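# Find the lighter check weight and place it on the red dish

## Task

Use the balance to find which of the four check weights is lighter than the other three. Its pointer sits over white when both pans hold equal loads and leans toward the lighter pan otherwise. Set that lighter weight flat on the red dish and keep the other three weights off the dish. Apart from the weights and the dish, everything must stay upright, and the balance must remain on the furniture it stands on now.

## Robot and tools

Robots: three identical i2rt Big YAM arms, arm1, arm2 and arm3. Each has six joints, a two-finger gripper and a wrist camera. With joints 1 and 6 at 0 and the hand level and pointing forward, the camera rides on top of the hand and looks toward the fingertips. Reach is about 1.0 m from the joint1 axis. Feet (base_link, scene frame, m; each foot faces its own +x): arm1 x=-0.017 y=+1.211 z=+0.828 quat_wxyz=(+0.030, -0.003, -0.002, -1.000); arm2 x=+0.095 y=-0.011 z=+0.883 quat_wxyz=(+0.025, -0.002, -0.007, +1.000); arm3 x=-0.083 y=-1.202 z=+0.816 quat_wxyz=(+0.086, +0.005, -0.002, +0.996). The arms act independently; none waits for another.

Frame: one shared scene frame, origin on the floor, +z up. The hand point lies between the finger pads, roughly 1 cm behind the tips. Fingers point along the hand's +z axis and open and close along its y axis. Printed hand positions can be off, more so at long reach; a hand often settles a centimetre or more from where it was sent. hand_target is the hand pose implied by the joint targets currently held.

Cameras: arm1_cam_wrist, arm2_cam_wrist, arm3_cam_wrist (fisheye) and room_a, room_b (fixed in the room). All images are 672x504. Calibration (K, distortion, T_world_to_cam mapping scene frame to camera frame) is supplied per camera and is only approximate; fixed cameras may have shifted slightly. Wrist camera poses come from joint readings.

Tool move: keys arm1, arm2, arm3 and cameras. Each arm key holds an object for that arm; an arm not named gets nothing new. Inside an arm object:
- joints: absolute targets by name: joint1_rad to joint6_rad in radians, gripper_m in metres (fingertip gap). Ranges: joint1_rad -2.879 to 2.879 (rotation about the foot, positive counter-clockwise seen from above, 0 along the foot's facing); joint2_rad 0 to 3.141 (shoulder, 0 = upper arm back and about level, positive raises then brings it forward); joint3_rad 0 to 3.019 (elbow, 0 = folded, positive opens); joint4_rad -1.692 to 1.57 (hand pitch, positive tips fingers up); joint5_rad -1.57 to 1.57 (sideways swing, positive to the arm's right); joint6_rad -2.094 to 2.094 (roll, positive clockwise viewed from behind the hand); gripper_m 0 to 0.093.
- target: one list of 7 numbers [x, y, z, qw, qx, qy, qz], an absolute hand pose in the scene frame, metres and unit quaternion. The hand travels a straight line from its hand_target toward it. When target is given, joints may contain only gripper_m.
- speed: top path speed, 0.002 to 0.5 m/s, default 0.25; only allowed with target. Rotation is capped at twice that value in rad/s.
- min_time_s: 0.1 to 8 s, the shortest duration for that arm's joint motions; used with joints.
All motions in one action begin together; all hand paths finish together, paced by the slowest. Paths take 0.5 to 10 s and are cut at 10 s; an action lasts at most 15 s. Each control step limits the commanded pose to 100 mm and 20 degrees from the measured one. Paths ignore obstacles and other arms, can overshoot speed near full stretch, and joint-space moves can sweep wide. cameras: list of names or ["all"]; [] for none; omitted means none after an action, all for a call without an action. A move with no action reports full state, images and the scene number.

Results: a "move" line per commanded arm, e.g. "move: arm1 done; arm2 time_out". joint_status and hand_status give how each motion ended: done; off_target (rested away, may still push); time_out (joints keep a nearby target and keep pushing; send the reported positions to relax); not_followed, "joint command not followed" or "pose unreachable" (a self/other-arm collision check withheld targets; the arm may keep trying until given new ones). on_its_own lists uncommanded behaviour, where "held at" is a target, not a reading. Arms under "as last shown" were not commanded and repeat their earlier lines. The "pictures" line gives image order; images may lag the state slightly. Joint velocities are rad/s (gripper m/s); "within noise" means at rest. Torques are in joint order, include gravity, carry offsets and noise, and joints 3 and 4 wrap at ±28 N m.

wait: seconds 0 to 10, optional cameras; nothing new is commanded. zoom_image: camera name and region [x0, y0, x1, y1] in image pixels from the top-left, at most 504 by 504, on the latest image only. finished_scene: scene = current scene number; irreversible, so only call it once the goal holds without the robots.

Call handling: an unknown key makes a call invalid (later calls still run); an out-of-range value gets it refused, and a refusal or a stop ends the rest of that reply's move, wait and finished_scene calls.

Gripper: readings run up to ~0.003 m wide in free air; shut on nothing reads 0.000 to 0.003. On a hard part at full force it reads up to ~0.005 m under the width (some read up to 0.002 over). Full force (about 50 to 64 N per pad) comes from about 0.005 m below first-touch reading. Release by sending a gap well above the reading.

Avoid: robots pressing or hitting each other, including one gripper closing on another's fingers (fingers, housings and wrist cameras can still meet despite the check); hard hits on fixed or heavy things; dropping parts or releasing them while moving; knocking anything off the work area or to the floor; tipping the balance or other items. Arms keep pushing on contact, and long pushes, stretched poses or held loads heat motors: MOTOR HOT appears near 85 °C, and at 100 °C an OVER-TEMPERATURE FAULT drops the arm for 30 to 60 s, after which affected keys read limit_stop_at_motor_heat and need resending. Loose objects may occasionally get nudged by outside forces.

Each tool is called as name(argument=value, ...) on one line, values as JSON.

## Session

move()

Scene clock: 0.00 s.
Joint torques (N m): no reading
Heat: arm1: hottest joint2_rad 37 °C; arm2: hottest joint2_rad 31 °C; arm3: hottest joint2_rad 36 °C.
Joint velocities: within noise
arm1.joint_positions: joint1_rad=+0.463 joint2_rad=+0.615 joint3_rad=+1.490 joint4_rad=-1.383 joint5_rad=+0.276 joint6_rad=+0.395 gripper_m=+0.09396
arm1.joint_status: not commanded
arm1.hand: x=-0.2166 y=+1.1519 z=+1.4100 quat_wxyz=(-0.119, -0.855, +0.016, +0.505) (m; scene frame)
arm1.hand_target: x=-0.2135 y=+1.1537 z=+1.4229 quat_wxyz=(-0.125, -0.847, +0.018, +0.516) (m; scene frame)
arm1.hand_status: not commanded
arm2.joint_positions: joint1_rad=+0.482 joint2_rad=+0.585 joint3_rad=+1.357 joint4_rad=-1.462 joint5_rad=+0.226 joint6_rad=+0.023 gripper_m=+0.09396
arm2.joint_status: not commanded
arm2.hand: x=-0.1095 y=-0.0683 z=+1.3892 quat_wxyz=(-0.010, +0.891, +0.138, -0.433) (m; scene frame)
arm2.hand_target: x=-0.1075 y=-0.0675 z=+1.4001 quat_wxyz=(-0.007, +0.885, +0.136, -0.444) (m; scene frame)
arm2.hand_status: not commanded
arm3.joint_positions: joint1_rad=-0.065 joint2_rad=+0.649 joint3_rad=+1.390 joint4_rad=-1.161 joint5_rad=-0.034 joint6_rad=-0.702 gripper_m=+0.09396
arm3.joint_status: not commanded
arm3.hand: x=-0.3410 y=-1.1470 z=+1.3892 quat_wxyz=(-0.236, +0.811, +0.203, -0.495) (m; scene frame)
arm3.hand_target: x=-0.3379 y=-1.1478 z=+1.4005 quat_wxyz=(-0.241, +0.804, +0.201, -0.504) (m; scene frame)
arm3.hand_status: not commanded
pictures: arm1_cam_wrist, arm2_cam_wrist, arm3_cam_wrist, room_a, room_b

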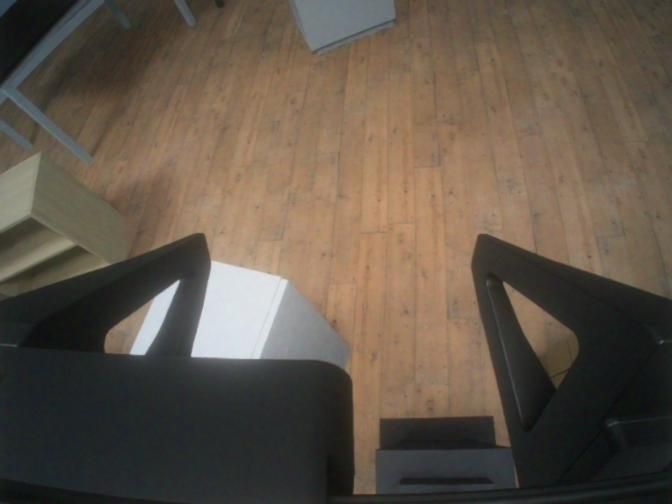

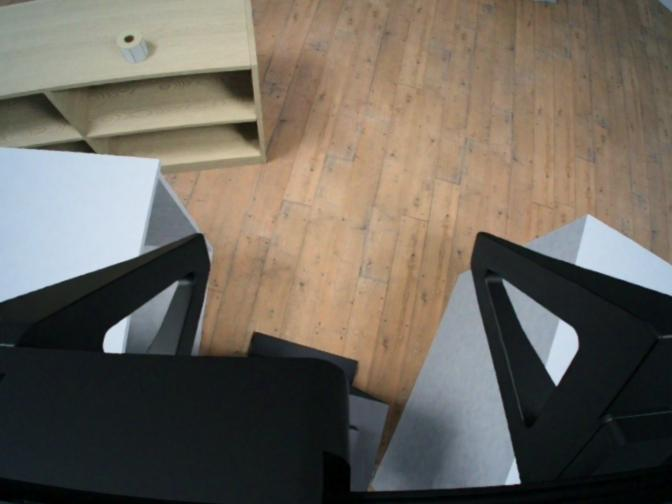

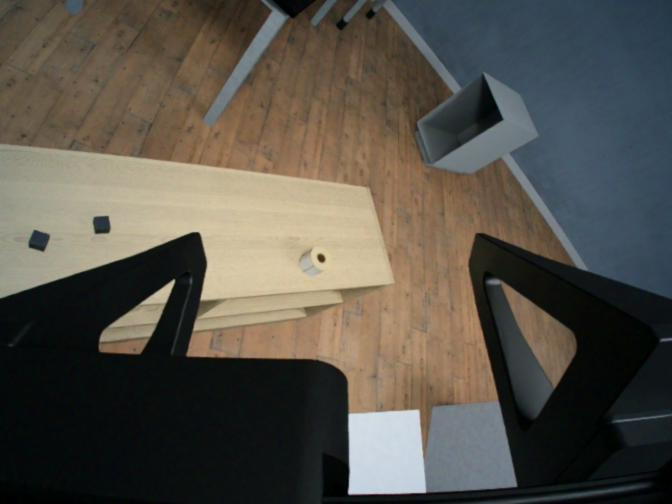

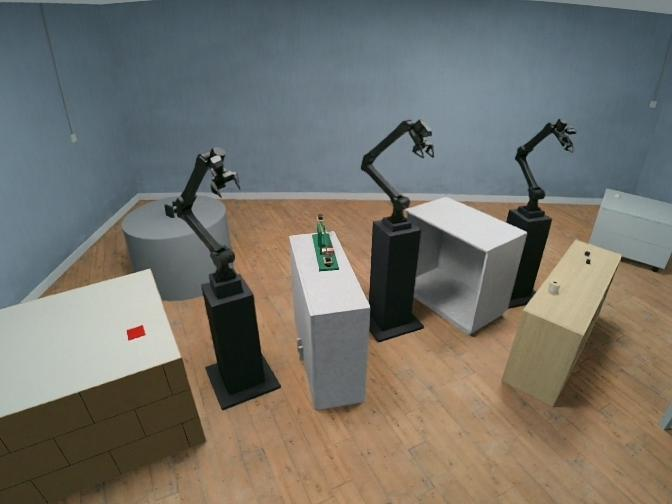

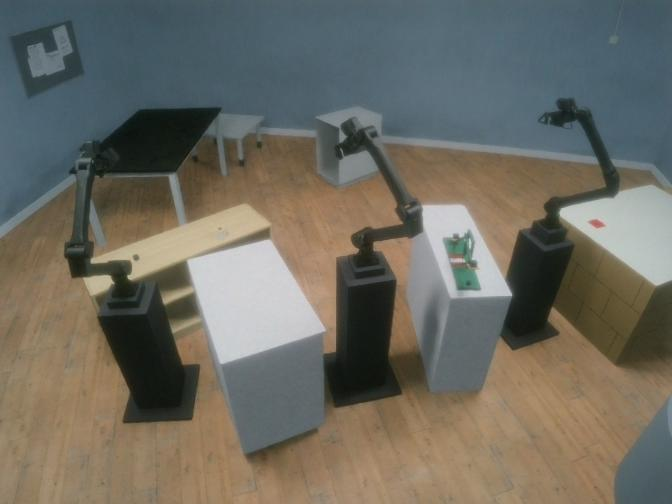

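zoom_image(camera="room_a", region=[270, 190, 390, 290])

zoom_image(camera="room_b", region=[410, 210, 510, 310])

zoom_image(camera="room_a", region=[500, 230, 640, 350])

zoom_image(camera="room_b", region=[80, 190, 280, 330])

zoom_image(camera="room_a", region=[60, 270, 220, 400])

Scaled by 4.200 from the camera's 672x504 image, which has a finer 960x720 frame.

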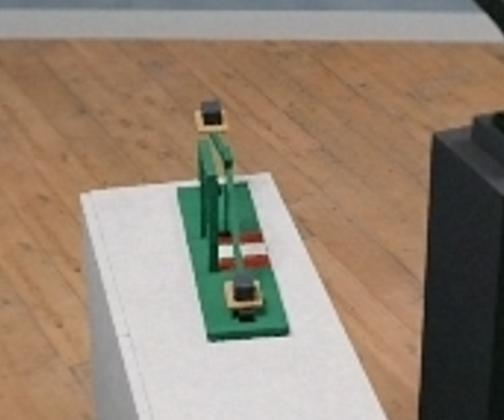

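Scaled by 5.040 from the camera's 672x504 image, which has a finer 960x720 frame.

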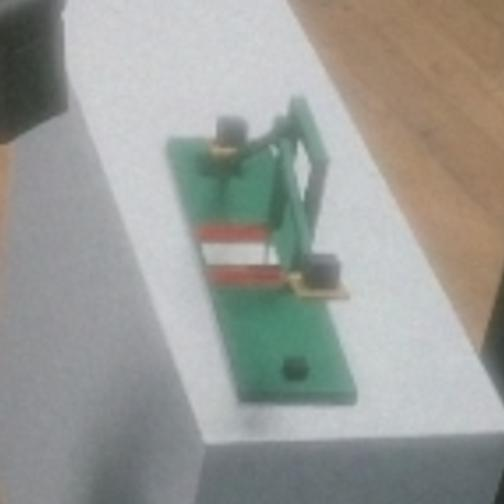

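Scaled by 3.600 from the camera's 672x504 image, which has a finer 960x720 frame.

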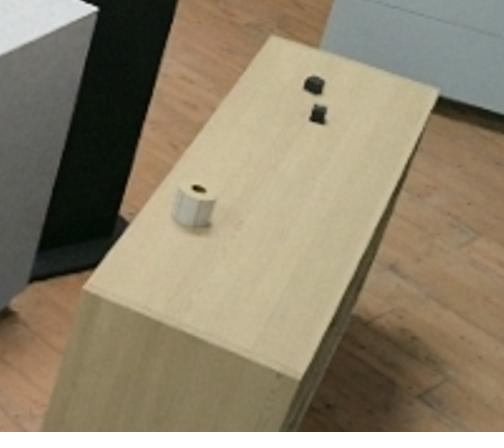

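Scaled by 2.520 from the camera's 672x504 image, which has a finer 960x720 frame.

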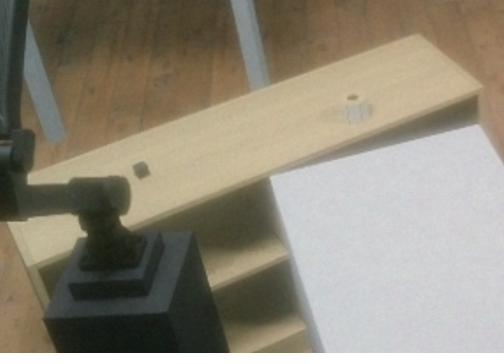

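Scaled by 3.150 from the camera's 672x504 image, which has a finer 960x720 frame.

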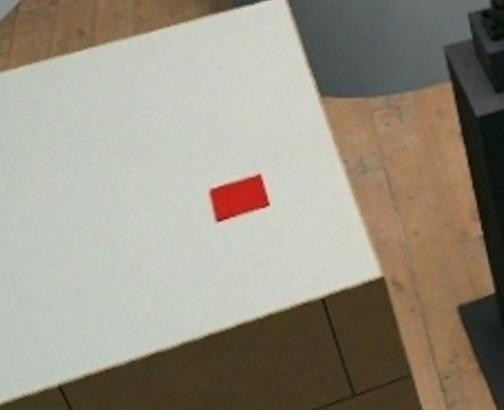

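move(arm1={"joints":{"joint1_rad":1.65,"joint5_rad":0,"joint6_rad":0,"joint2_rad":0.9,"joint3_rad":1.5,"joint4_rad":-0.9},"min_time_s":3}, arm3={"joints":{"joint1_rad":0,"joint5_rad":0,"joint6_rad":0,"joint2_rad":1.0,"joint3_rad":1.5,"joint4_rad":-0.9},"min_time_s":3}, cameras=["all"])

Scene clock: 6.73 s.
Joint torques (N m): arm1=[0.85 -1.67 10.96 2.84 0 -0.23] | arm2=[1.44 2.32 10.91 1.96 0.06 0.11] | arm3=[-0.62 -4.72 12.45 2.47 0.15 0.07]
Heat: arm1: hottest joint2_rad 37 °C; arm2: hottest joint2_rad 31 °C; arm3: hottest joint2_rad 36 °C.
move: arm1 done; arm3 done
Joint velocities: within noise
arm1.joint_positions: joint1_rad=+1.636 joint2_rad=+0.892 joint3_rad=+1.490 joint4_rad=-0.920 joint5_rad=+0.002 joint6_rad=+0.014 gripper_m=+0.09396
arm1.joint_status: all done
arm1.hand: x=+0.0350 y=+0.8292 z=+1.4340 quat_wxyz=(-0.440, -0.539, -0.605, +0.387) (m; scene frame)
arm1.hand_target: x=+0.0414 y=+0.8263 z=+1.4415 quat_wxyz=(-0.447, -0.526, -0.608, +0.393) (m; scene frame)
arm1.hand_status: not commanded
arm2: as last shown
arm3.joint_positions: joint1_rad=-0.007 joint2_rad=+0.987 joint3_rad=+1.448 joint4_rad=-0.915 joint5_rad=-0.003 joint6_rad=-0.009 gripper_m=+0.09396
arm3.joint_status: all done
arm3.hand: x=-0.5061 y=-1.1274 z=+1.3656 quat_wxyz=(-0.051, +0.843, -0.070, -0.532) (m; scene frame)
arm3.hand_target: x=-0.5096 y=-1.1295 z=+1.3929 quat_wxyz=(-0.049, +0.828, -0.070, -0.554) (m; scene frame)
arm3.hand_status: not commanded
pictures: arm1_cam_wrist, arm2_cam_wrist, arm3_cam_wrist, room_a, room_b
camera_calibration:
arm1_cam_wrist: T_world_to_cam=[[-0.993127, -0.117009, -0.00272307, 0.135622], [-0.0940226, 0.811453, -0.576805, 0.160614], [0.0697009, -0.572585, -0.816877, 1.77135], [0, 0, 0, 1]] pos_world=[0.0263266, 0.899785, 1.53999]
arm3_cam_wrist: T_world_to_cam=[[0.175265, 0.984521, 0.000512982, 1.19969], [0.86069, -0.152967, -0.485607, 0.928839], [-0.478012, 0.0855512, -0.874177, 1.17476], [0, 0, 0, 1]] pos_world=[-0.448155, -1.13954, 1.47739]

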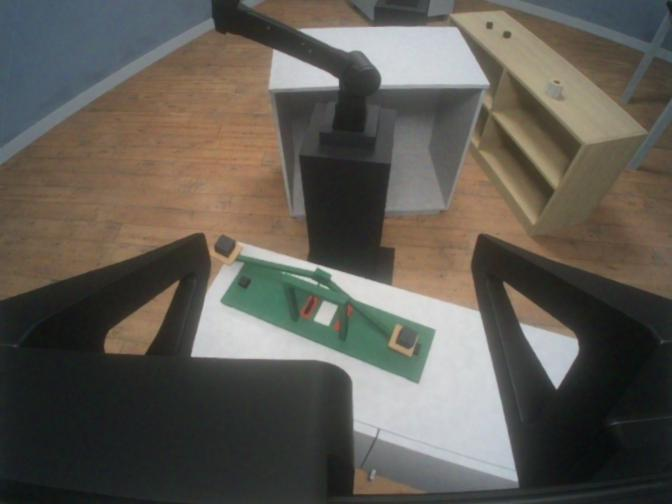

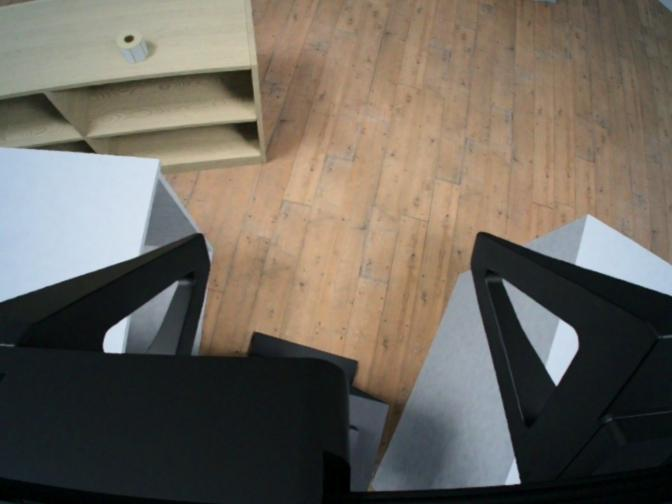

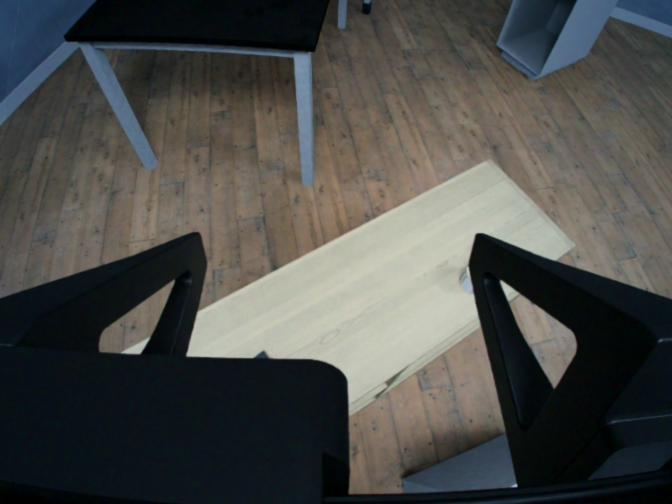

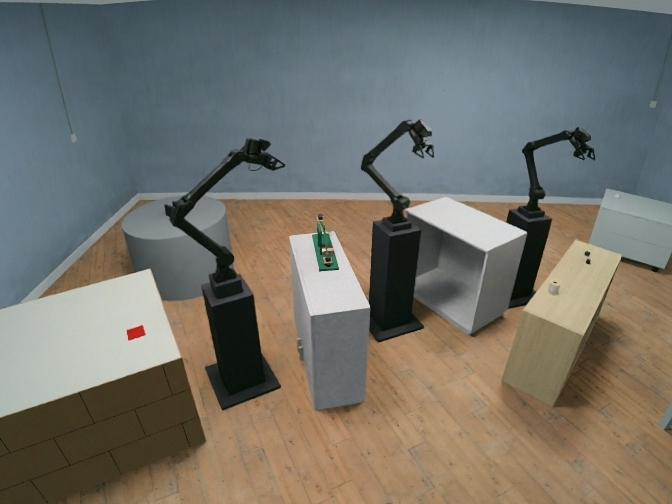

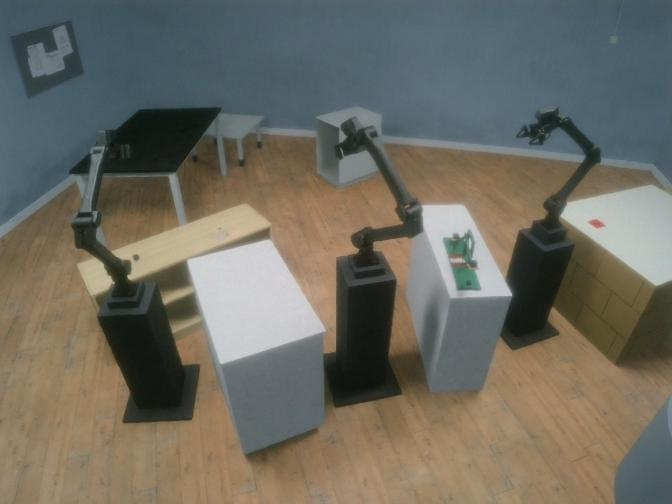

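zoom_image(camera="arm1_cam_wrist", region=[200, 220, 450, 400])

Scaled by 2.016 from the camera's 672x504 image, which has a finer 960x720 frame.

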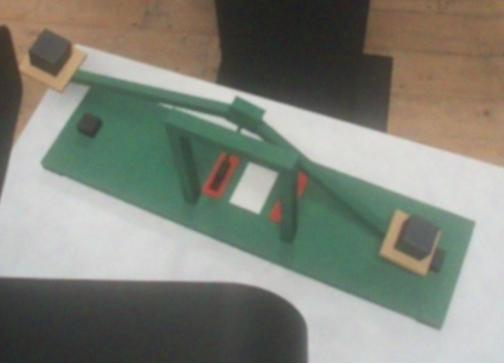

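move(arm1={"target":[0.284,0.545,1.06,0.253,0.517,0.80,-0.163],"joints":{"gripper_m":0.06},"speed":0.2}, cameras=["arm1_cam_wrist"])

wait(seconds=1, cameras=["all"])

Scene clock: 11.47 s.
Joint torques (N m): arm1=[0.26 -14.56 15.83 1.05 -0.06 -0.22] | arm2=[1.55 2.32 10.96 1.96 0.08 0.1] | arm3=[-0.62 -4.72 12.46 2.48 0.14 0.05]
Heat: arm1: hottest joint2_rad 37 °C; arm2: hottest joint2_rad 31 °C; arm3: hottest joint2_rad 36 °C.
move: arm1 off_target
Joint velocities: within noise
arm1.joint_positions: joint1_rad=+1.918 joint2_rad=+1.888 joint3_rad=+1.746 joint4_rad=-0.863 joint5_rad=-0.007 joint6_rad=+0.014 gripper_m=+0.06010
arm1.joint_status: all done
arm1.hand: x=+0.2689 y=+0.5558 z=+1.0349 quat_wxyz=(-0.234, -0.531, -0.800, +0.153) (m; scene frame)
arm1.hand_target: x=+0.2832 y=+0.5465 z=+1.0603 quat_wxyz=(-0.254, -0.518, -0.801, +0.164) (m; scene frame)
arm1.hand_status: off_target (0.031 m and 2.9 deg from the pose sent, 0.532 m and 40.6 deg at the start)
arm2, arm3: as last shown
arm3.hand: x=-0.5061 y=-1.1274 z=+1.3656 quat_wxyz=(-0.050, +0.843, -0.070, -0.532) (m; scene frame)
pictures: arm1_cam_wrist
camera_calibration:
arm1_cam_wrist: T_world_to_cam=[[-0.92104, -0.389465, -0.0016777, 0.465828], [-0.388603, 0.918696, 0.0706117, -0.476122], [-0.0259595, 0.0656881, -0.997502, 1.13038], [0, 0, 0, 1]] pos_world=[0.273368, 0.544583, 1.16195]

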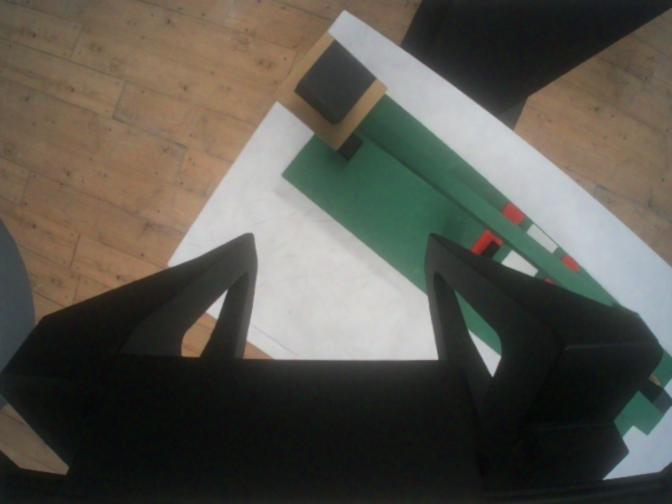

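Scene clock: 12.47 s.
Joint torques (N m): arm1=[0.44 -14.74 15.76 0.98 -0.03 -0.17] | arm2=[1.49 2.08 10.92 1.88 0.09 0.11] | arm3=[-0.56 -4.72 12.45 2.51 0.15 0.05]
Heat: arm1: hottest joint2_rad 37 °C; arm2: hottest joint2_rad 31 °C; arm3: hottest joint2_rad 36 °C.
Joint velocities: within noise
arm1.joint_positions: joint1_rad=+1.918 joint2_rad=+1.888 joint3_rad=+1.746 joint4_rad=-0.863 joint5_rad=-0.007 joint6_rad=+0.014 gripper_m=+0.06010
arm1.joint_status: all done
arm1.hand: x=+0.2689 y=+0.5558 z=+1.0349 quat_wxyz=(-0.234, -0.531, -0.800, +0.153) (m; scene frame)
arm1.hand_target: x=+0.2833 y=+0.5465 z=+1.0603 quat_wxyz=(-0.254, -0.518, -0.801, +0.164) (m; scene frame)
arm1.hand_status: off_target (0.031 m and 2.9 deg from the pose sent, 0.532 m and 40.6 deg at the start)
arm2.joint_positions: joint1_rad=+0.482 joint2_rad=+0.585 joint3_rad=+1.357 joint4_rad=-1.462 joint5_rad=+0.226 joint6_rad=+0.023 gripper_m=+0.09396
arm2.joint_status: not commanded
arm2.hand: x=-0.1095 y=-0.0683 z=+1.3892 quat_wxyz=(-0.010, +0.891, +0.138, -0.433) (m; scene frame)
arm2.hand_target: x=-0.1075 y=-0.0675 z=+1.4001 quat_wxyz=(-0.007, +0.885, +0.136, -0.444) (m; scene frame)
arm2.hand_status: not commanded
arm3.joint_positions: joint1_rad=-0.007 joint2_rad=+0.987 joint3_rad=+1.448 joint4_rad=-0.915 joint5_rad=-0.003 joint6_rad=-0.009 gripper_m=+0.09396
arm3.joint_status: not commanded
arm3.hand: x=-0.5061 y=-1.1274 z=+1.3656 quat_wxyz=(-0.050, +0.843, -0.070, -0.532) (m; scene frame)
arm3.hand_target: x=-0.5096 y=-1.1295 z=+1.3929 quat_wxyz=(-0.049, +0.828, -0.070, -0.554) (m; scene frame)
arm3.hand_status: not commanded
wait: 1.00 s; at rest by 0.27 s
pictures: arm1_cam_wrist, arm2_cam_wrist, arm3_cam_wrist, room_a, room_b
camera_calibration:
arm1_cam_wrist: T_world_to_cam=[[-0.92104, -0.389465, -0.0016777, 0.465828], [-0.388603, 0.918696, 0.0706117, -0.476122], [-0.0259595, 0.0656881, -0.997502, 1.13038], [0, 0, 0, 1]] pos_world=[0.273368, 0.544583, 1.16195]
arm3_cam_wrist: T_world_to_cam=[[0.175441, 0.98449, 0.00019002, 1.20021], [0.860647, -0.153278, -0.485584, 0.928431], [-0.478023, 0.0853551, -0.87419, 1.17455], [0, 0, 0, 1]] pos_world=[-0.448155, -1.13954, 1.47739]

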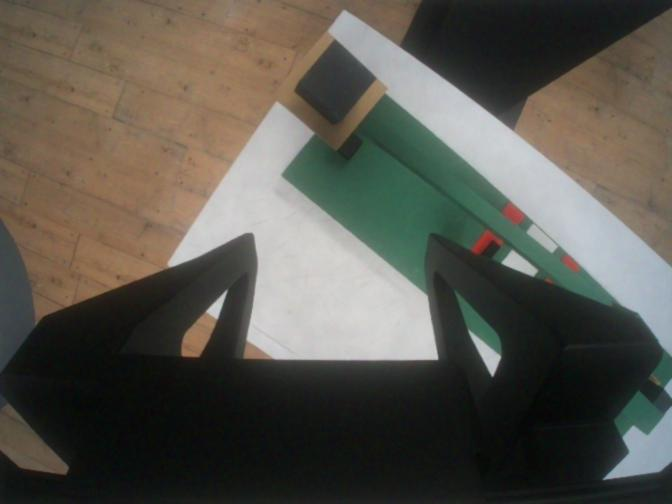

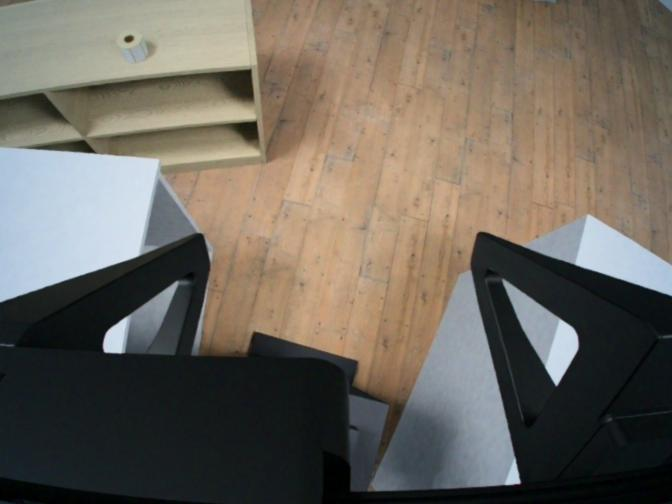

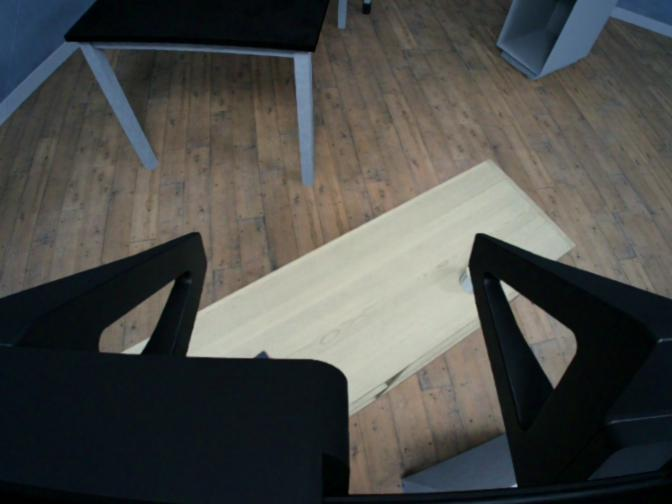

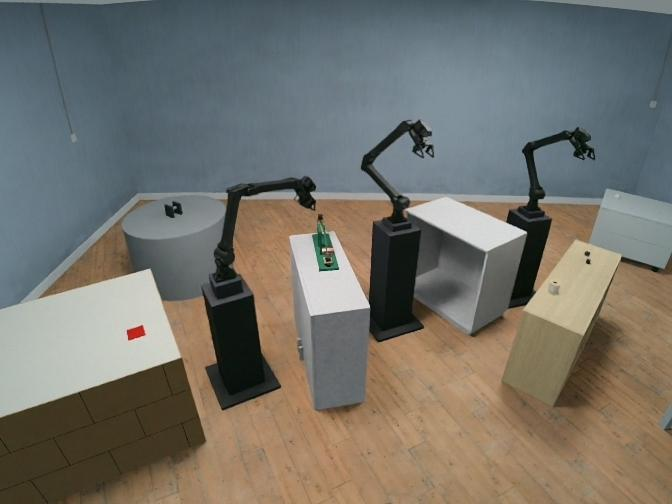

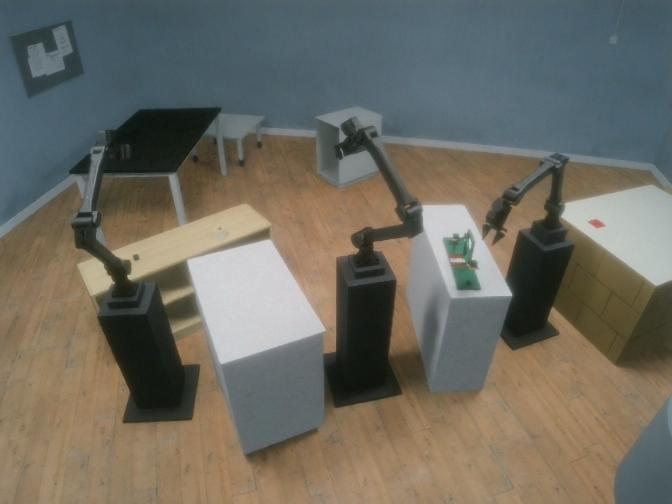

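zoom_image(camera="arm1_cam_wrist", region=[260, 0, 420, 160])

Scaled by 3.150 from the camera's 672x504 image, which has a finer 960x720 frame.

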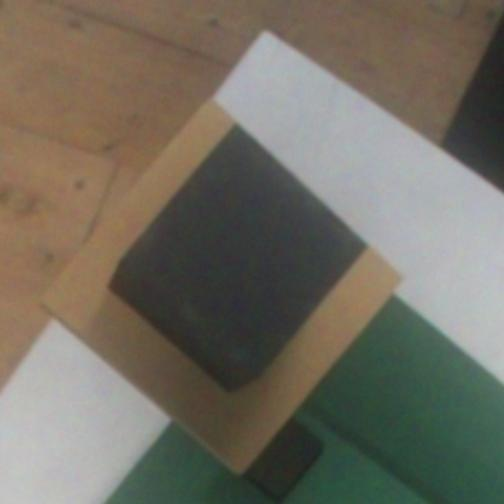

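move(arm1={"target":[0.338,0.488,1.015,0.149,0.79,0.555,-0.211],"joints":{"gripper_m":0.07},"speed":0.15}, cameras=["arm1_cam_wrist","room_a","room_b"])

Scene clock: 17.33 s.
Joint torques (N m): arm1=[0.79 -18.43 15.46 0.61 0.43 0.04] | arm2=[1.44 2.14 10.95 1.94 0.08 0.12] | arm3=[-0.62 -4.66 12.48 2.51 0.16 0.05]
Heat: arm1: hottest joint3_rad 40 °C; arm2: hottest joint3_rad 32 °C; arm3: hottest joint3_rad 37 °C.
move: arm1 off_target
Joint velocities: within noise
arm1.joint_positions: joint1_rad=+2.033 joint2_rad=+2.372 joint3_rad=+2.505 joint4_rad=-1.386 joint5_rad=+0.384 joint6_rad=+0.799 gripper_m=+0.06990
arm1.joint_status: all done
arm1.hand: x=+0.3238 y=+0.4925 z=+1.0015 quat_wxyz=(-0.131, -0.790, -0.561, +0.210) (m; scene frame)
arm1.hand_target: x=+0.3374 y=+0.4890 z=+1.0149 quat_wxyz=(-0.150, -0.790, -0.555, +0.211) (m; scene frame)
arm1.hand_status: off_target (0.020 m and 2.2 deg from the pose sent, 0.099 m and 42.8 deg at the start)
arm2, arm3: as last shown
pictures: arm1_cam_wrist, room_a, room_b
camera_calibration:
arm1_cam_wrist: T_world_to_cam=[[-0.941244, 0.336155, 0.0325496, 0.106645], [0.337343, 0.931204, 0.138053, -0.703059], [0.0160968, 0.140922, -0.98989, 1.04435], [0, 0, 0, 1]] pos_world=[0.32074, 0.471671, 1.12738]

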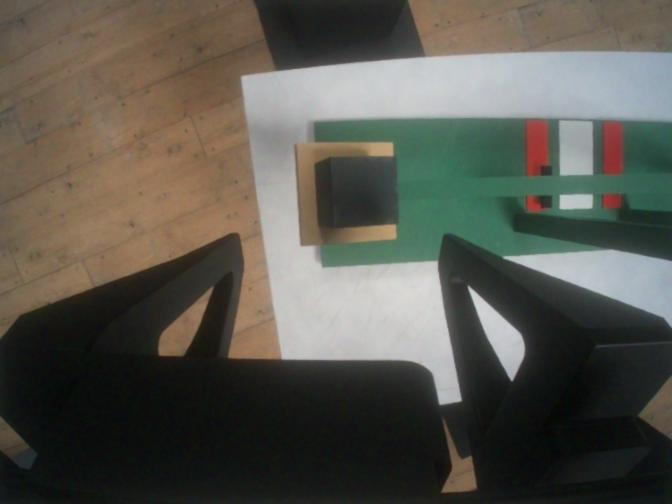

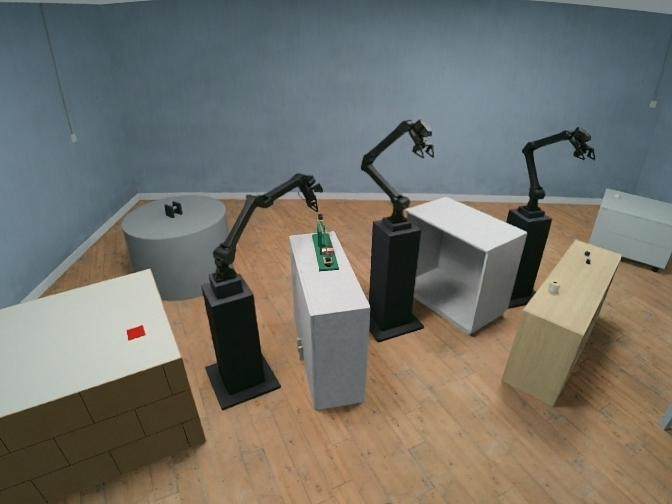

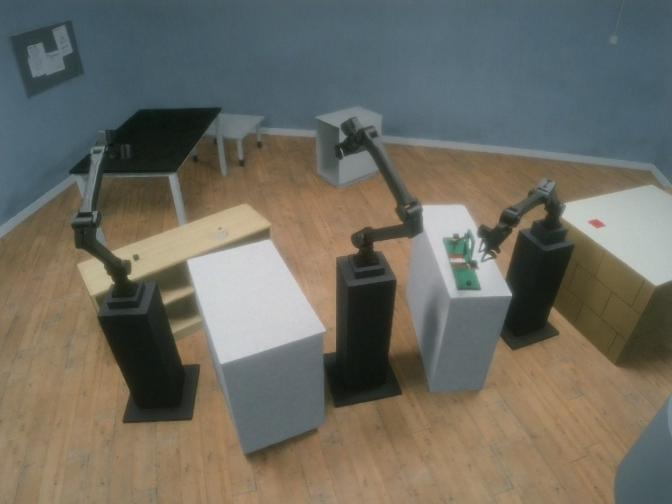

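move(arm1={"target":[0.317,0.496,1.008,0.2505,0.804,0.523,-0.137],"speed":0.1}, cameras=["arm1_cam_wrist"])

zoom_image(camera="arm1_cam_wrist", region=[200, 80, 480, 280])

Scene clock: 21.27 s.
Joint torques (N m): arm1=[-1.14 -20.95 11.38 1.62 0.12 0.02] | arm2=[1.49 2.14 10.97 1.96 0.09 0.11] | arm3=[-0.56 -4.66 12.48 2.47 0.15 0.05]
Heat: arm1: hottest joint3_rad 40 °C; arm2: hottest joint3_rad 33 °C; arm3: hottest joint3_rad 38 °C.
move: arm1 off_target
Joint velocities: within noise
arm1.joint_positions: joint1_rad=+2.003 joint2_rad=+2.174 joint3_rad=+2.058 joint4_rad=-0.979 joint5_rad=+0.212 joint6_rad=+0.828 gripper_m=+0.06990
arm1.joint_status: not commanded
arm1.hand: x=+0.3223 y=+0.5039 z=+0.9721 quat_wxyz=(-0.220, -0.801, -0.540, +0.135) (m; scene frame)
arm1.hand_target: x=+0.3167 y=+0.4968 z=+1.0078 quat_wxyz=(-0.250, -0.803, -0.523, +0.137) (m; scene frame)
arm1.hand_status: off_target (0.037 m and 4.0 deg from the pose sent, 0.010 m and 16.8 deg at the start)
arm2, arm3: as last shown
pictures: arm1_cam_wrist
camera_calibration:
arm1_cam_wrist: T_world_to_cam=[[-0.925392, 0.319896, -0.203265, 0.334609], [0.293198, 0.944063, 0.150929, -0.71394], [0.240177, 0.0800716, -0.967421, 0.950229], [0, 0, 0, 1]] pos_world=[0.290748, 0.490878, 1.09504]

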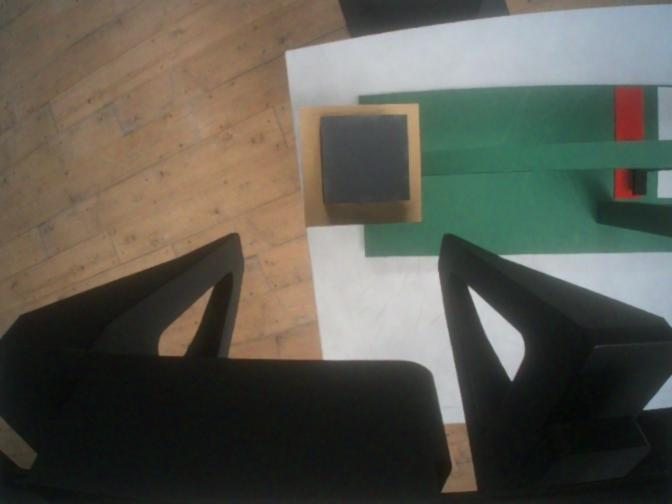

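Scaled by 1.800 from the camera's 672x504 image, which has a finer 960x720 frame.

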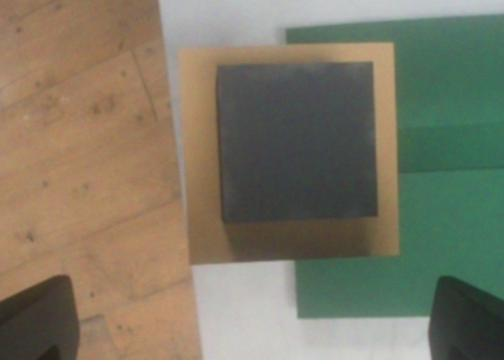

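move(arm1={"target":[0.303,0.488,0.990,0.2505,0.804,0.523,-0.137],"speed":0.08}, cameras=["arm1_cam_wrist"])

Scene clock: 22.80 s.
Joint torques (N m): arm1=[-0.67 -19.9 11.22 1.72 0.16 -0.16] | arm2=[1.49 2.43 10.99 1.98 0.1 0.11] | arm3=[-0.56 -4.66 12.45 2.48 0.15 0.05]
Heat: arm1: hottest joint3_rad 41 °C; arm2: hottest joint3_rad 33 °C; arm3: hottest joint3_rad 38 °C.
move: arm1 off_target
Joint velocities: within noise
arm1.joint_positions: joint1_rad=+1.979 joint2_rad=+2.173 joint3_rad=+2.023 joint4_rad=-0.933 joint5_rad=+0.201 joint6_rad=+0.828 gripper_m=+0.06990
arm1.joint_status: not commanded
arm1.hand: x=+0.3072 y=+0.4960 z=+0.9608 quat_wxyz=(-0.225, -0.806, -0.530, +0.133) (m; scene frame)
arm1.hand_target: x=+0.3029 y=+0.4887 z=+0.9898 quat_wxyz=(-0.250, -0.803, -0.523, +0.137) (m; scene frame)
arm1.hand_status: off_target (0.031 m and 3.0 deg from the pose sent, 0.031 m and 4.0 deg at the start)
arm2, arm3: as last shown
pictures: arm1_cam_wrist
camera_calibration:
arm1_cam_wrist: T_world_to_cam=[[-0.916177, 0.335734, -0.218865, 0.325144], [0.308672, 0.939433, 0.148956, -0.700886], [0.255619, 0.0689124, -0.964318, 0.941363], [0, 0, 0, 1]] pos_world=[0.273603, 0.484402, 1.08334]

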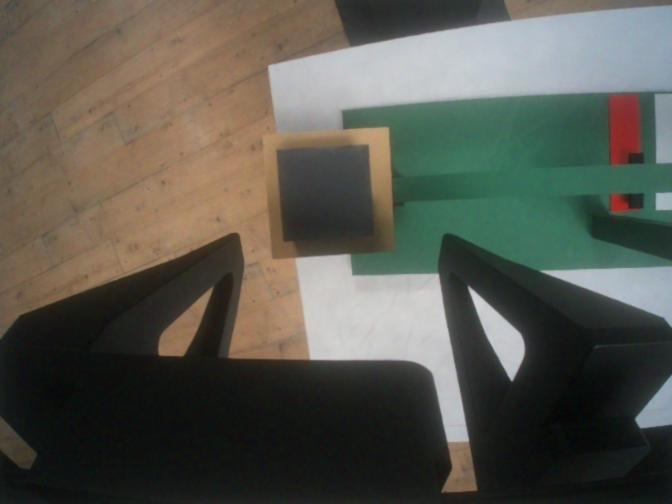

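move(arm1={"target":[0.3065,0.4725,0.978,0.2505,0.804,0.523,-0.137],"speed":0.06}, cameras=["arm1_cam_wrist","room_b","room_a"])

zoom_image(camera="room_a", region=[270, 170, 370, 270])

zoom_image(camera="room_b", region=[430, 190, 530, 290])

Scene clock: 24.40 s.
Joint torques (N m): arm1=[-2.02 -17.32 15.65 1.72 0.13 -0.22] | arm2=[1.38 2.02 10.93 1.98 0.07 0.11] | arm3=[-0.67 -4.78 12.48 2.47 0.14 0.05]
Heat: arm1: hottest joint3_rad 41 °C; arm2: hottest joint3_rad 33 °C; arm3: hottest joint3_rad 39 °C.
move: arm1 off_target
Joint velocities: within noise
arm1.joint_positions: joint1_rad=+1.978 joint2_rad=+2.175 joint3_rad=+2.023 joint4_rad=-0.933 joint5_rad=+0.199 joint6_rad=+0.828 gripper_m=+0.06990
arm1.joint_status: not commanded
arm1.hand: x=+0.3072 y=+0.4960 z=+0.9595 quat_wxyz=(-0.225, -0.807, -0.530, +0.132) (m; scene frame)
arm1.hand_target: x=+0.3054 y=+0.4744 z=+0.9784 quat_wxyz=(-0.251, -0.803, -0.523, +0.137) (m; scene frame)
arm1.hand_status: off_target (0.030 m and 3.1 deg from the pose sent, 0.029 m and 3.0 deg at the start)
arm2, arm3: as last shown
pictures: arm1_cam_wrist, room_a, room_b
camera_calibration:
arm1_cam_wrist: T_world_to_cam=[[-0.916167, 0.335706, -0.21895, 0.324971], [0.308031, 0.939279, 0.151236, -0.702592], [0.256425, 0.0711136, -0.963944, 0.938462], [0, 0, 0, 1]] pos_world=[0.273502, 0.484098, 1.08203]

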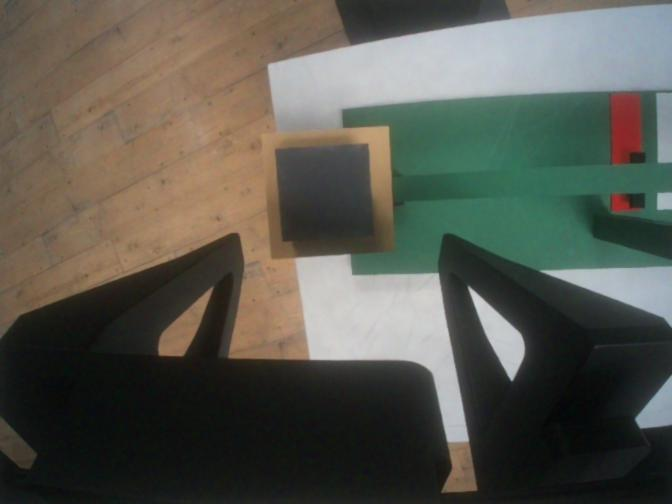

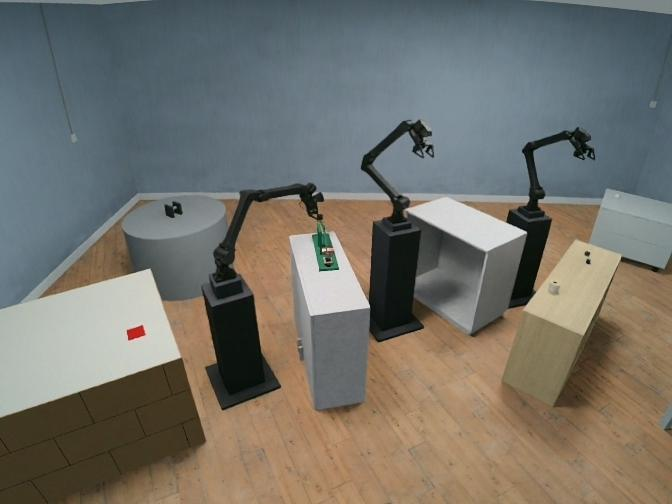

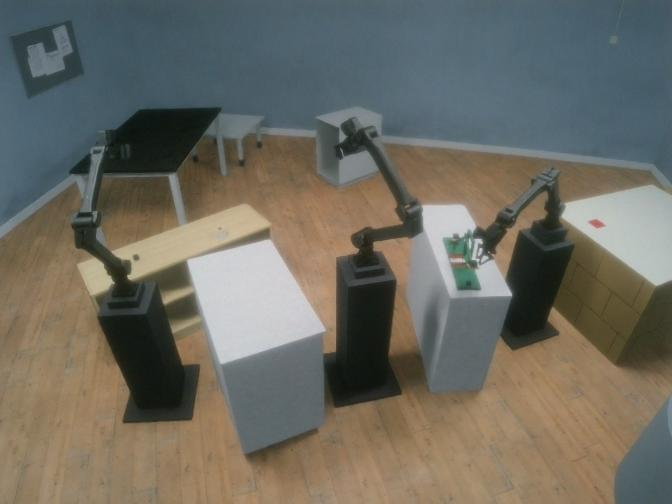

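Scaled by 5.040 from the camera's 672x504 image, which has a finer 960x720 frame.

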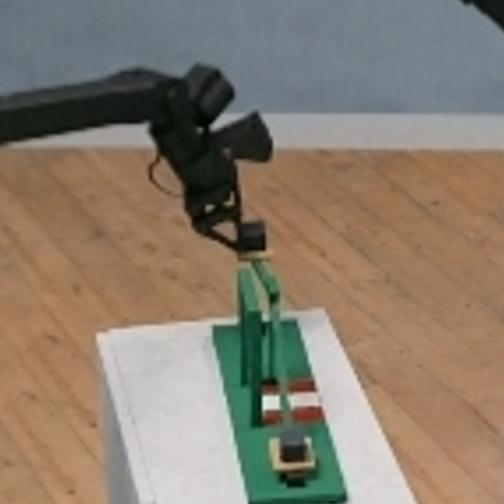

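Scaled by 5.040 from the camera's 672x504 image, which has a finer 960x720 frame.

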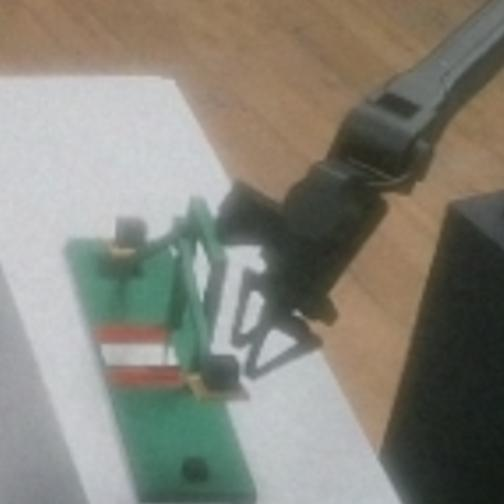

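move(arm1={"target":[0.306,0.466,0.963,0.2505,0.804,0.523,-0.137],"speed":0.06}, cameras=["arm1_cam_wrist"])

Scene clock: 25.63 s.
Joint torques (N m): arm1=[-1.44 -17.32 15.53 1.84 0.14 -0.2] | arm2=[1.44 2.14 11 1.92 0.08 0.12] | arm3=[-0.56 -4.6 12.51 2.48 0.16 0.05]
Heat: arm1: hottest joint3_rad 42 °C; arm2: hottest joint3_rad 33 °C; arm3: hottest joint3_rad 39 °C.
move: arm1 off_target
Joint velocities: within noise
arm1.joint_positions: joint1_rad=+1.973 joint2_rad=+2.205 joint3_rad=+2.026 joint4_rad=-0.913 joint5_rad=+0.197 joint6_rad=+0.825 gripper_m=+0.06990
arm1.joint_status: not commanded
arm1.hand: x=+0.3058 y=+0.4900 z=+0.9402 quat_wxyz=(-0.221, -0.808, -0.531, +0.132) (m; scene frame)
arm1.hand_target: x=+0.3049 y=+0.4681 z=+0.9634 quat_wxyz=(-0.250, -0.803, -0.523, +0.137) (m; scene frame)
arm1.hand_status: off_target (0.033 m and 3.6 deg from the pose sent, 0.030 m and 3.1 deg at the start)
arm2, arm3: as last shown
pictures: arm1_cam_wrist
camera_calibration:
arm1_cam_wrist: T_world_to_cam=[[-0.916242, 0.338848, -0.213736, 0.315006], [0.310095, 0.937626, 0.157158, -0.699004], [0.253657, 0.0777159, -0.964167, 0.918458], [0, 0, 0, 1]] pos_world=[0.272406, 0.477287, 1.06273]

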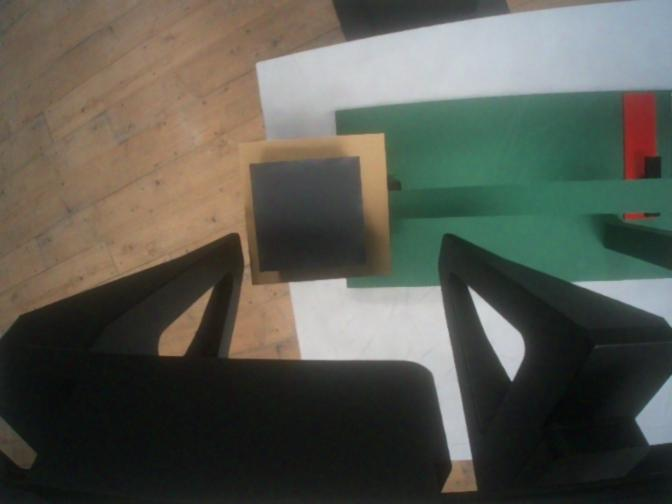

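move(arm1={"target":[0.311,0.450,0.972,0.2505,0.804,0.523,-0.137],"speed":0.06}, cameras=["arm1_cam_wrist"])

zoom_image(camera="arm1_cam_wrist", region=[200, 100, 480, 300])

Scene clock: 27.33 s.
Joint torques (N m): arm1=[-1.67 -18.2 15.79 0.83 0.15 -0.23] | arm2=[1.44 2.26 11.02 1.92 0.07 0.11] | arm3=[-0.56 -4.6 12.46 2.51 0.14 0.05]
Heat: arm1: hottest joint3_rad 42 °C; arm2: hottest joint3_rad 34 °C; arm3: hottest joint3_rad 39 °C.
move: arm1 off_target
Joint velocities: within noise
arm1.joint_positions: joint1_rad=+1.970 joint2_rad=+2.258 joint3_rad=+2.148 joint4_rad=-0.955 joint5_rad=+0.194 joint6_rad=+0.824 gripper_m=+0.06990
arm1.joint_status: not commanded
arm1.hand: x=+0.3142 y=+0.4686 z=+0.9533 quat_wxyz=(-0.233, -0.806, -0.527, +0.133) (m; scene frame)
arm1.hand_target: x=+0.3103 y=+0.4515 z=+0.9723 quat_wxyz=(-0.251, -0.803, -0.523, +0.137) (m; scene frame)
arm1.hand_status: off_target (0.027 m and 2.1 deg from the pose sent, 0.051 m and 3.6 deg at the start)
arm2, arm3: as last shown
pictures: arm1_cam_wrist
camera_calibration:
arm1_cam_wrist: T_world_to_cam=[[-0.913181, 0.3346, -0.232687, 0.351993], [0.308902, 0.940676, 0.140388, -0.668633], [0.265857, 0.0563221, -0.962366, 0.93506], [0, 0, 0, 1]] pos_world=[0.279383, 0.458525, 1.07564]

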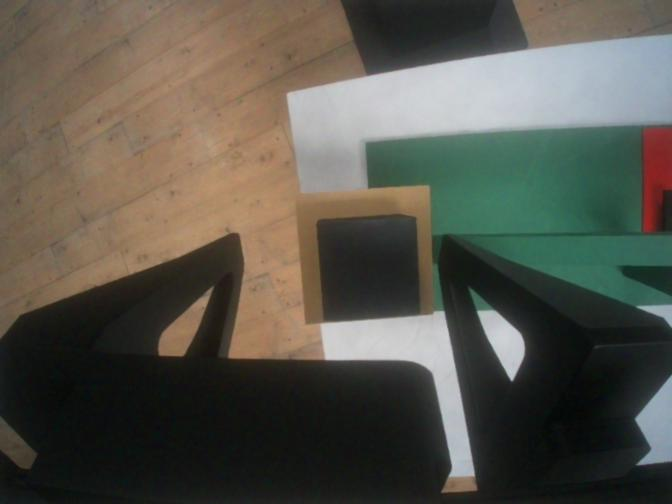

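Scaled by 1.800 from the camera's 672x504 image, which has a finer 960x720 frame.

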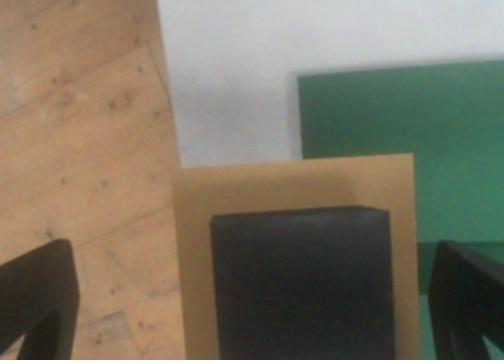

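move(arm1={"target":[0.301,0.453,0.971,0.2505,0.804,0.523,-0.137],"speed":0.06}, cameras=["arm1_cam_wrist"])

Scene clock: 28.53 s.
Joint torques (N m): arm1=[-1.38 -19.37 12.49 1.69 0.1 -0.28] | arm2=[1.73 2.2 10.99 1.95 0.07 0.11] | arm3=[-0.73 -4.72 12.46 2.48 0.15 0.05]
Heat: arm1: hottest joint3_rad 43 °C; arm2: hottest joint3_rad 34 °C; arm3: hottest joint3_rad 40 °C.
move: arm1 off_target
Joint velocities: within noise
arm1.joint_positions: joint1_rad=+1.957 joint2_rad=+2.258 joint3_rad=+2.148 joint4_rad=-0.955 joint5_rad=+0.189 joint6_rad=+0.817 gripper_m=+0.06990
arm1.joint_status: not commanded
arm1.hand: x=+0.3057 y=+0.4648 z=+0.9532 quat_wxyz=(-0.232, -0.808, -0.526, +0.132) (m; scene frame)
arm1.hand_target: x=+0.3007 y=+0.4536 z=+0.9713 quat_wxyz=(-0.250, -0.803, -0.522, +0.137) (m; scene frame)
arm1.hand_status: off_target (0.022 m and 2.2 deg from the pose sent, 0.027 m and 2.1 deg at the start)
arm2, arm3: as last shown
pictures: arm1_cam_wrist
camera_calibration:
arm1_cam_wrist: T_world_to_cam=[[-0.91162, 0.338782, -0.232756, 0.343109], [0.312682, 0.939141, 0.14228, -0.664732], [0.266793, 0.0569265, -0.962071, 0.936522], [0, 0, 0, 1]] pos_world=[0.270778, 0.454725, 1.07544]

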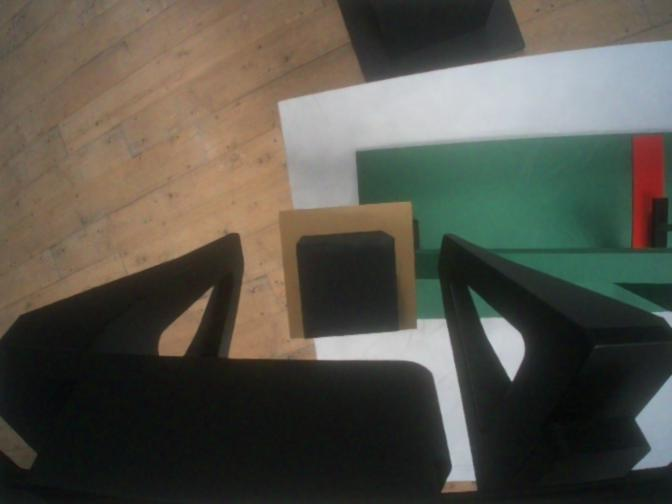

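move(arm1={"joints":{"gripper_m":0.026}}, cameras=["arm1_cam_wrist"])

Scene clock: 29.33 s.
Joint torques (N m): arm1=[-1.49 -19.14 12.49 1.73 0.14 -0.27] | arm2=[1.67 2.26 10.95 1.88 0.06 0.11] | arm3=[-0.56 -4.78 12.45 2.51 0.14 0.06]
Heat: arm1: hottest joint3_rad 43 °C; arm2: hottest joint3_rad 34 °C; arm3: hottest joint3_rad 40 °C.
move: arm1 off_target
Joint velocities: within noise
arm1.joint_positions: joint1_rad=+1.957 joint2_rad=+2.258 joint3_rad=+2.148 joint4_rad=-0.955 joint5_rad=+0.189 joint6_rad=+0.816 gripper_m=+0.03061
arm1.joint_status: gripper_m off_target (ended at +0.03063, target +0.02600)
arm1.hand: x=+0.3058 y=+0.4648 z=+0.9532 quat_wxyz=(-0.232, -0.807, -0.526, +0.132) (m; scene frame)
arm1.hand_target: x=+0.3006 y=+0.4536 z=+0.9713 quat_wxyz=(-0.250, -0.803, -0.523, +0.137) (m; scene frame)
arm1.hand_status: not commanded
arm2.joint_positions: joint1_rad=+0.482 joint2_rad=+0.585 joint3_rad=+1.357 joint4_rad=-1.462 joint5_rad=+0.226 joint6_rad=+0.023 gripper_m=+0.09396
arm2.joint_status: not commanded
arm2.hand: x=-0.1095 y=-0.0683 z=+1.3892 quat_wxyz=(-0.010, +0.891, +0.138, -0.433) (m; scene frame)
arm2.hand_target: x=-0.1075 y=-0.0675 z=+1.4001 quat_wxyz=(-0.007, +0.885, +0.136, -0.444) (m; scene frame)
arm2.hand_status: not commanded
arm3.joint_positions: joint1_rad=-0.007 joint2_rad=+0.987 joint3_rad=+1.448 joint4_rad=-0.915 joint5_rad=-0.003 joint6_rad=-0.009 gripper_m=+0.09396
arm3.joint_status: not commanded
arm3.hand: x=-0.5061 y=-1.1274 z=+1.3656 quat_wxyz=(-0.050, +0.843, -0.070, -0.532) (m; scene frame)
arm3.hand_target: x=-0.5096 y=-1.1295 z=+1.3929 quat_wxyz=(-0.049, +0.828, -0.070, -0.554) (m; scene frame)
arm3.hand_status: not commanded
pictures: arm1_cam_wrist
camera_calibration:
arm1_cam_wrist: T_world_to_cam=[[-0.912047, 0.337811, -0.232495, 0.343479], [0.311689, 0.939467, 0.14231, -0.664674], [0.266495, 0.0573272, -0.96213, 0.936457], [0, 0, 0, 1]] pos_world=[0.27088, 0.454724, 1.07544]

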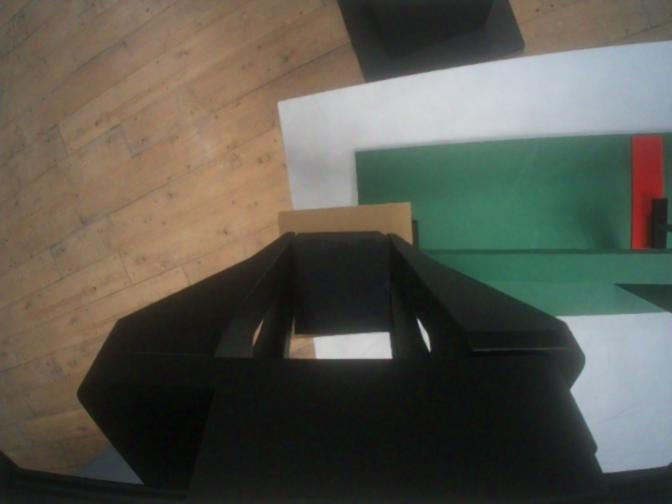

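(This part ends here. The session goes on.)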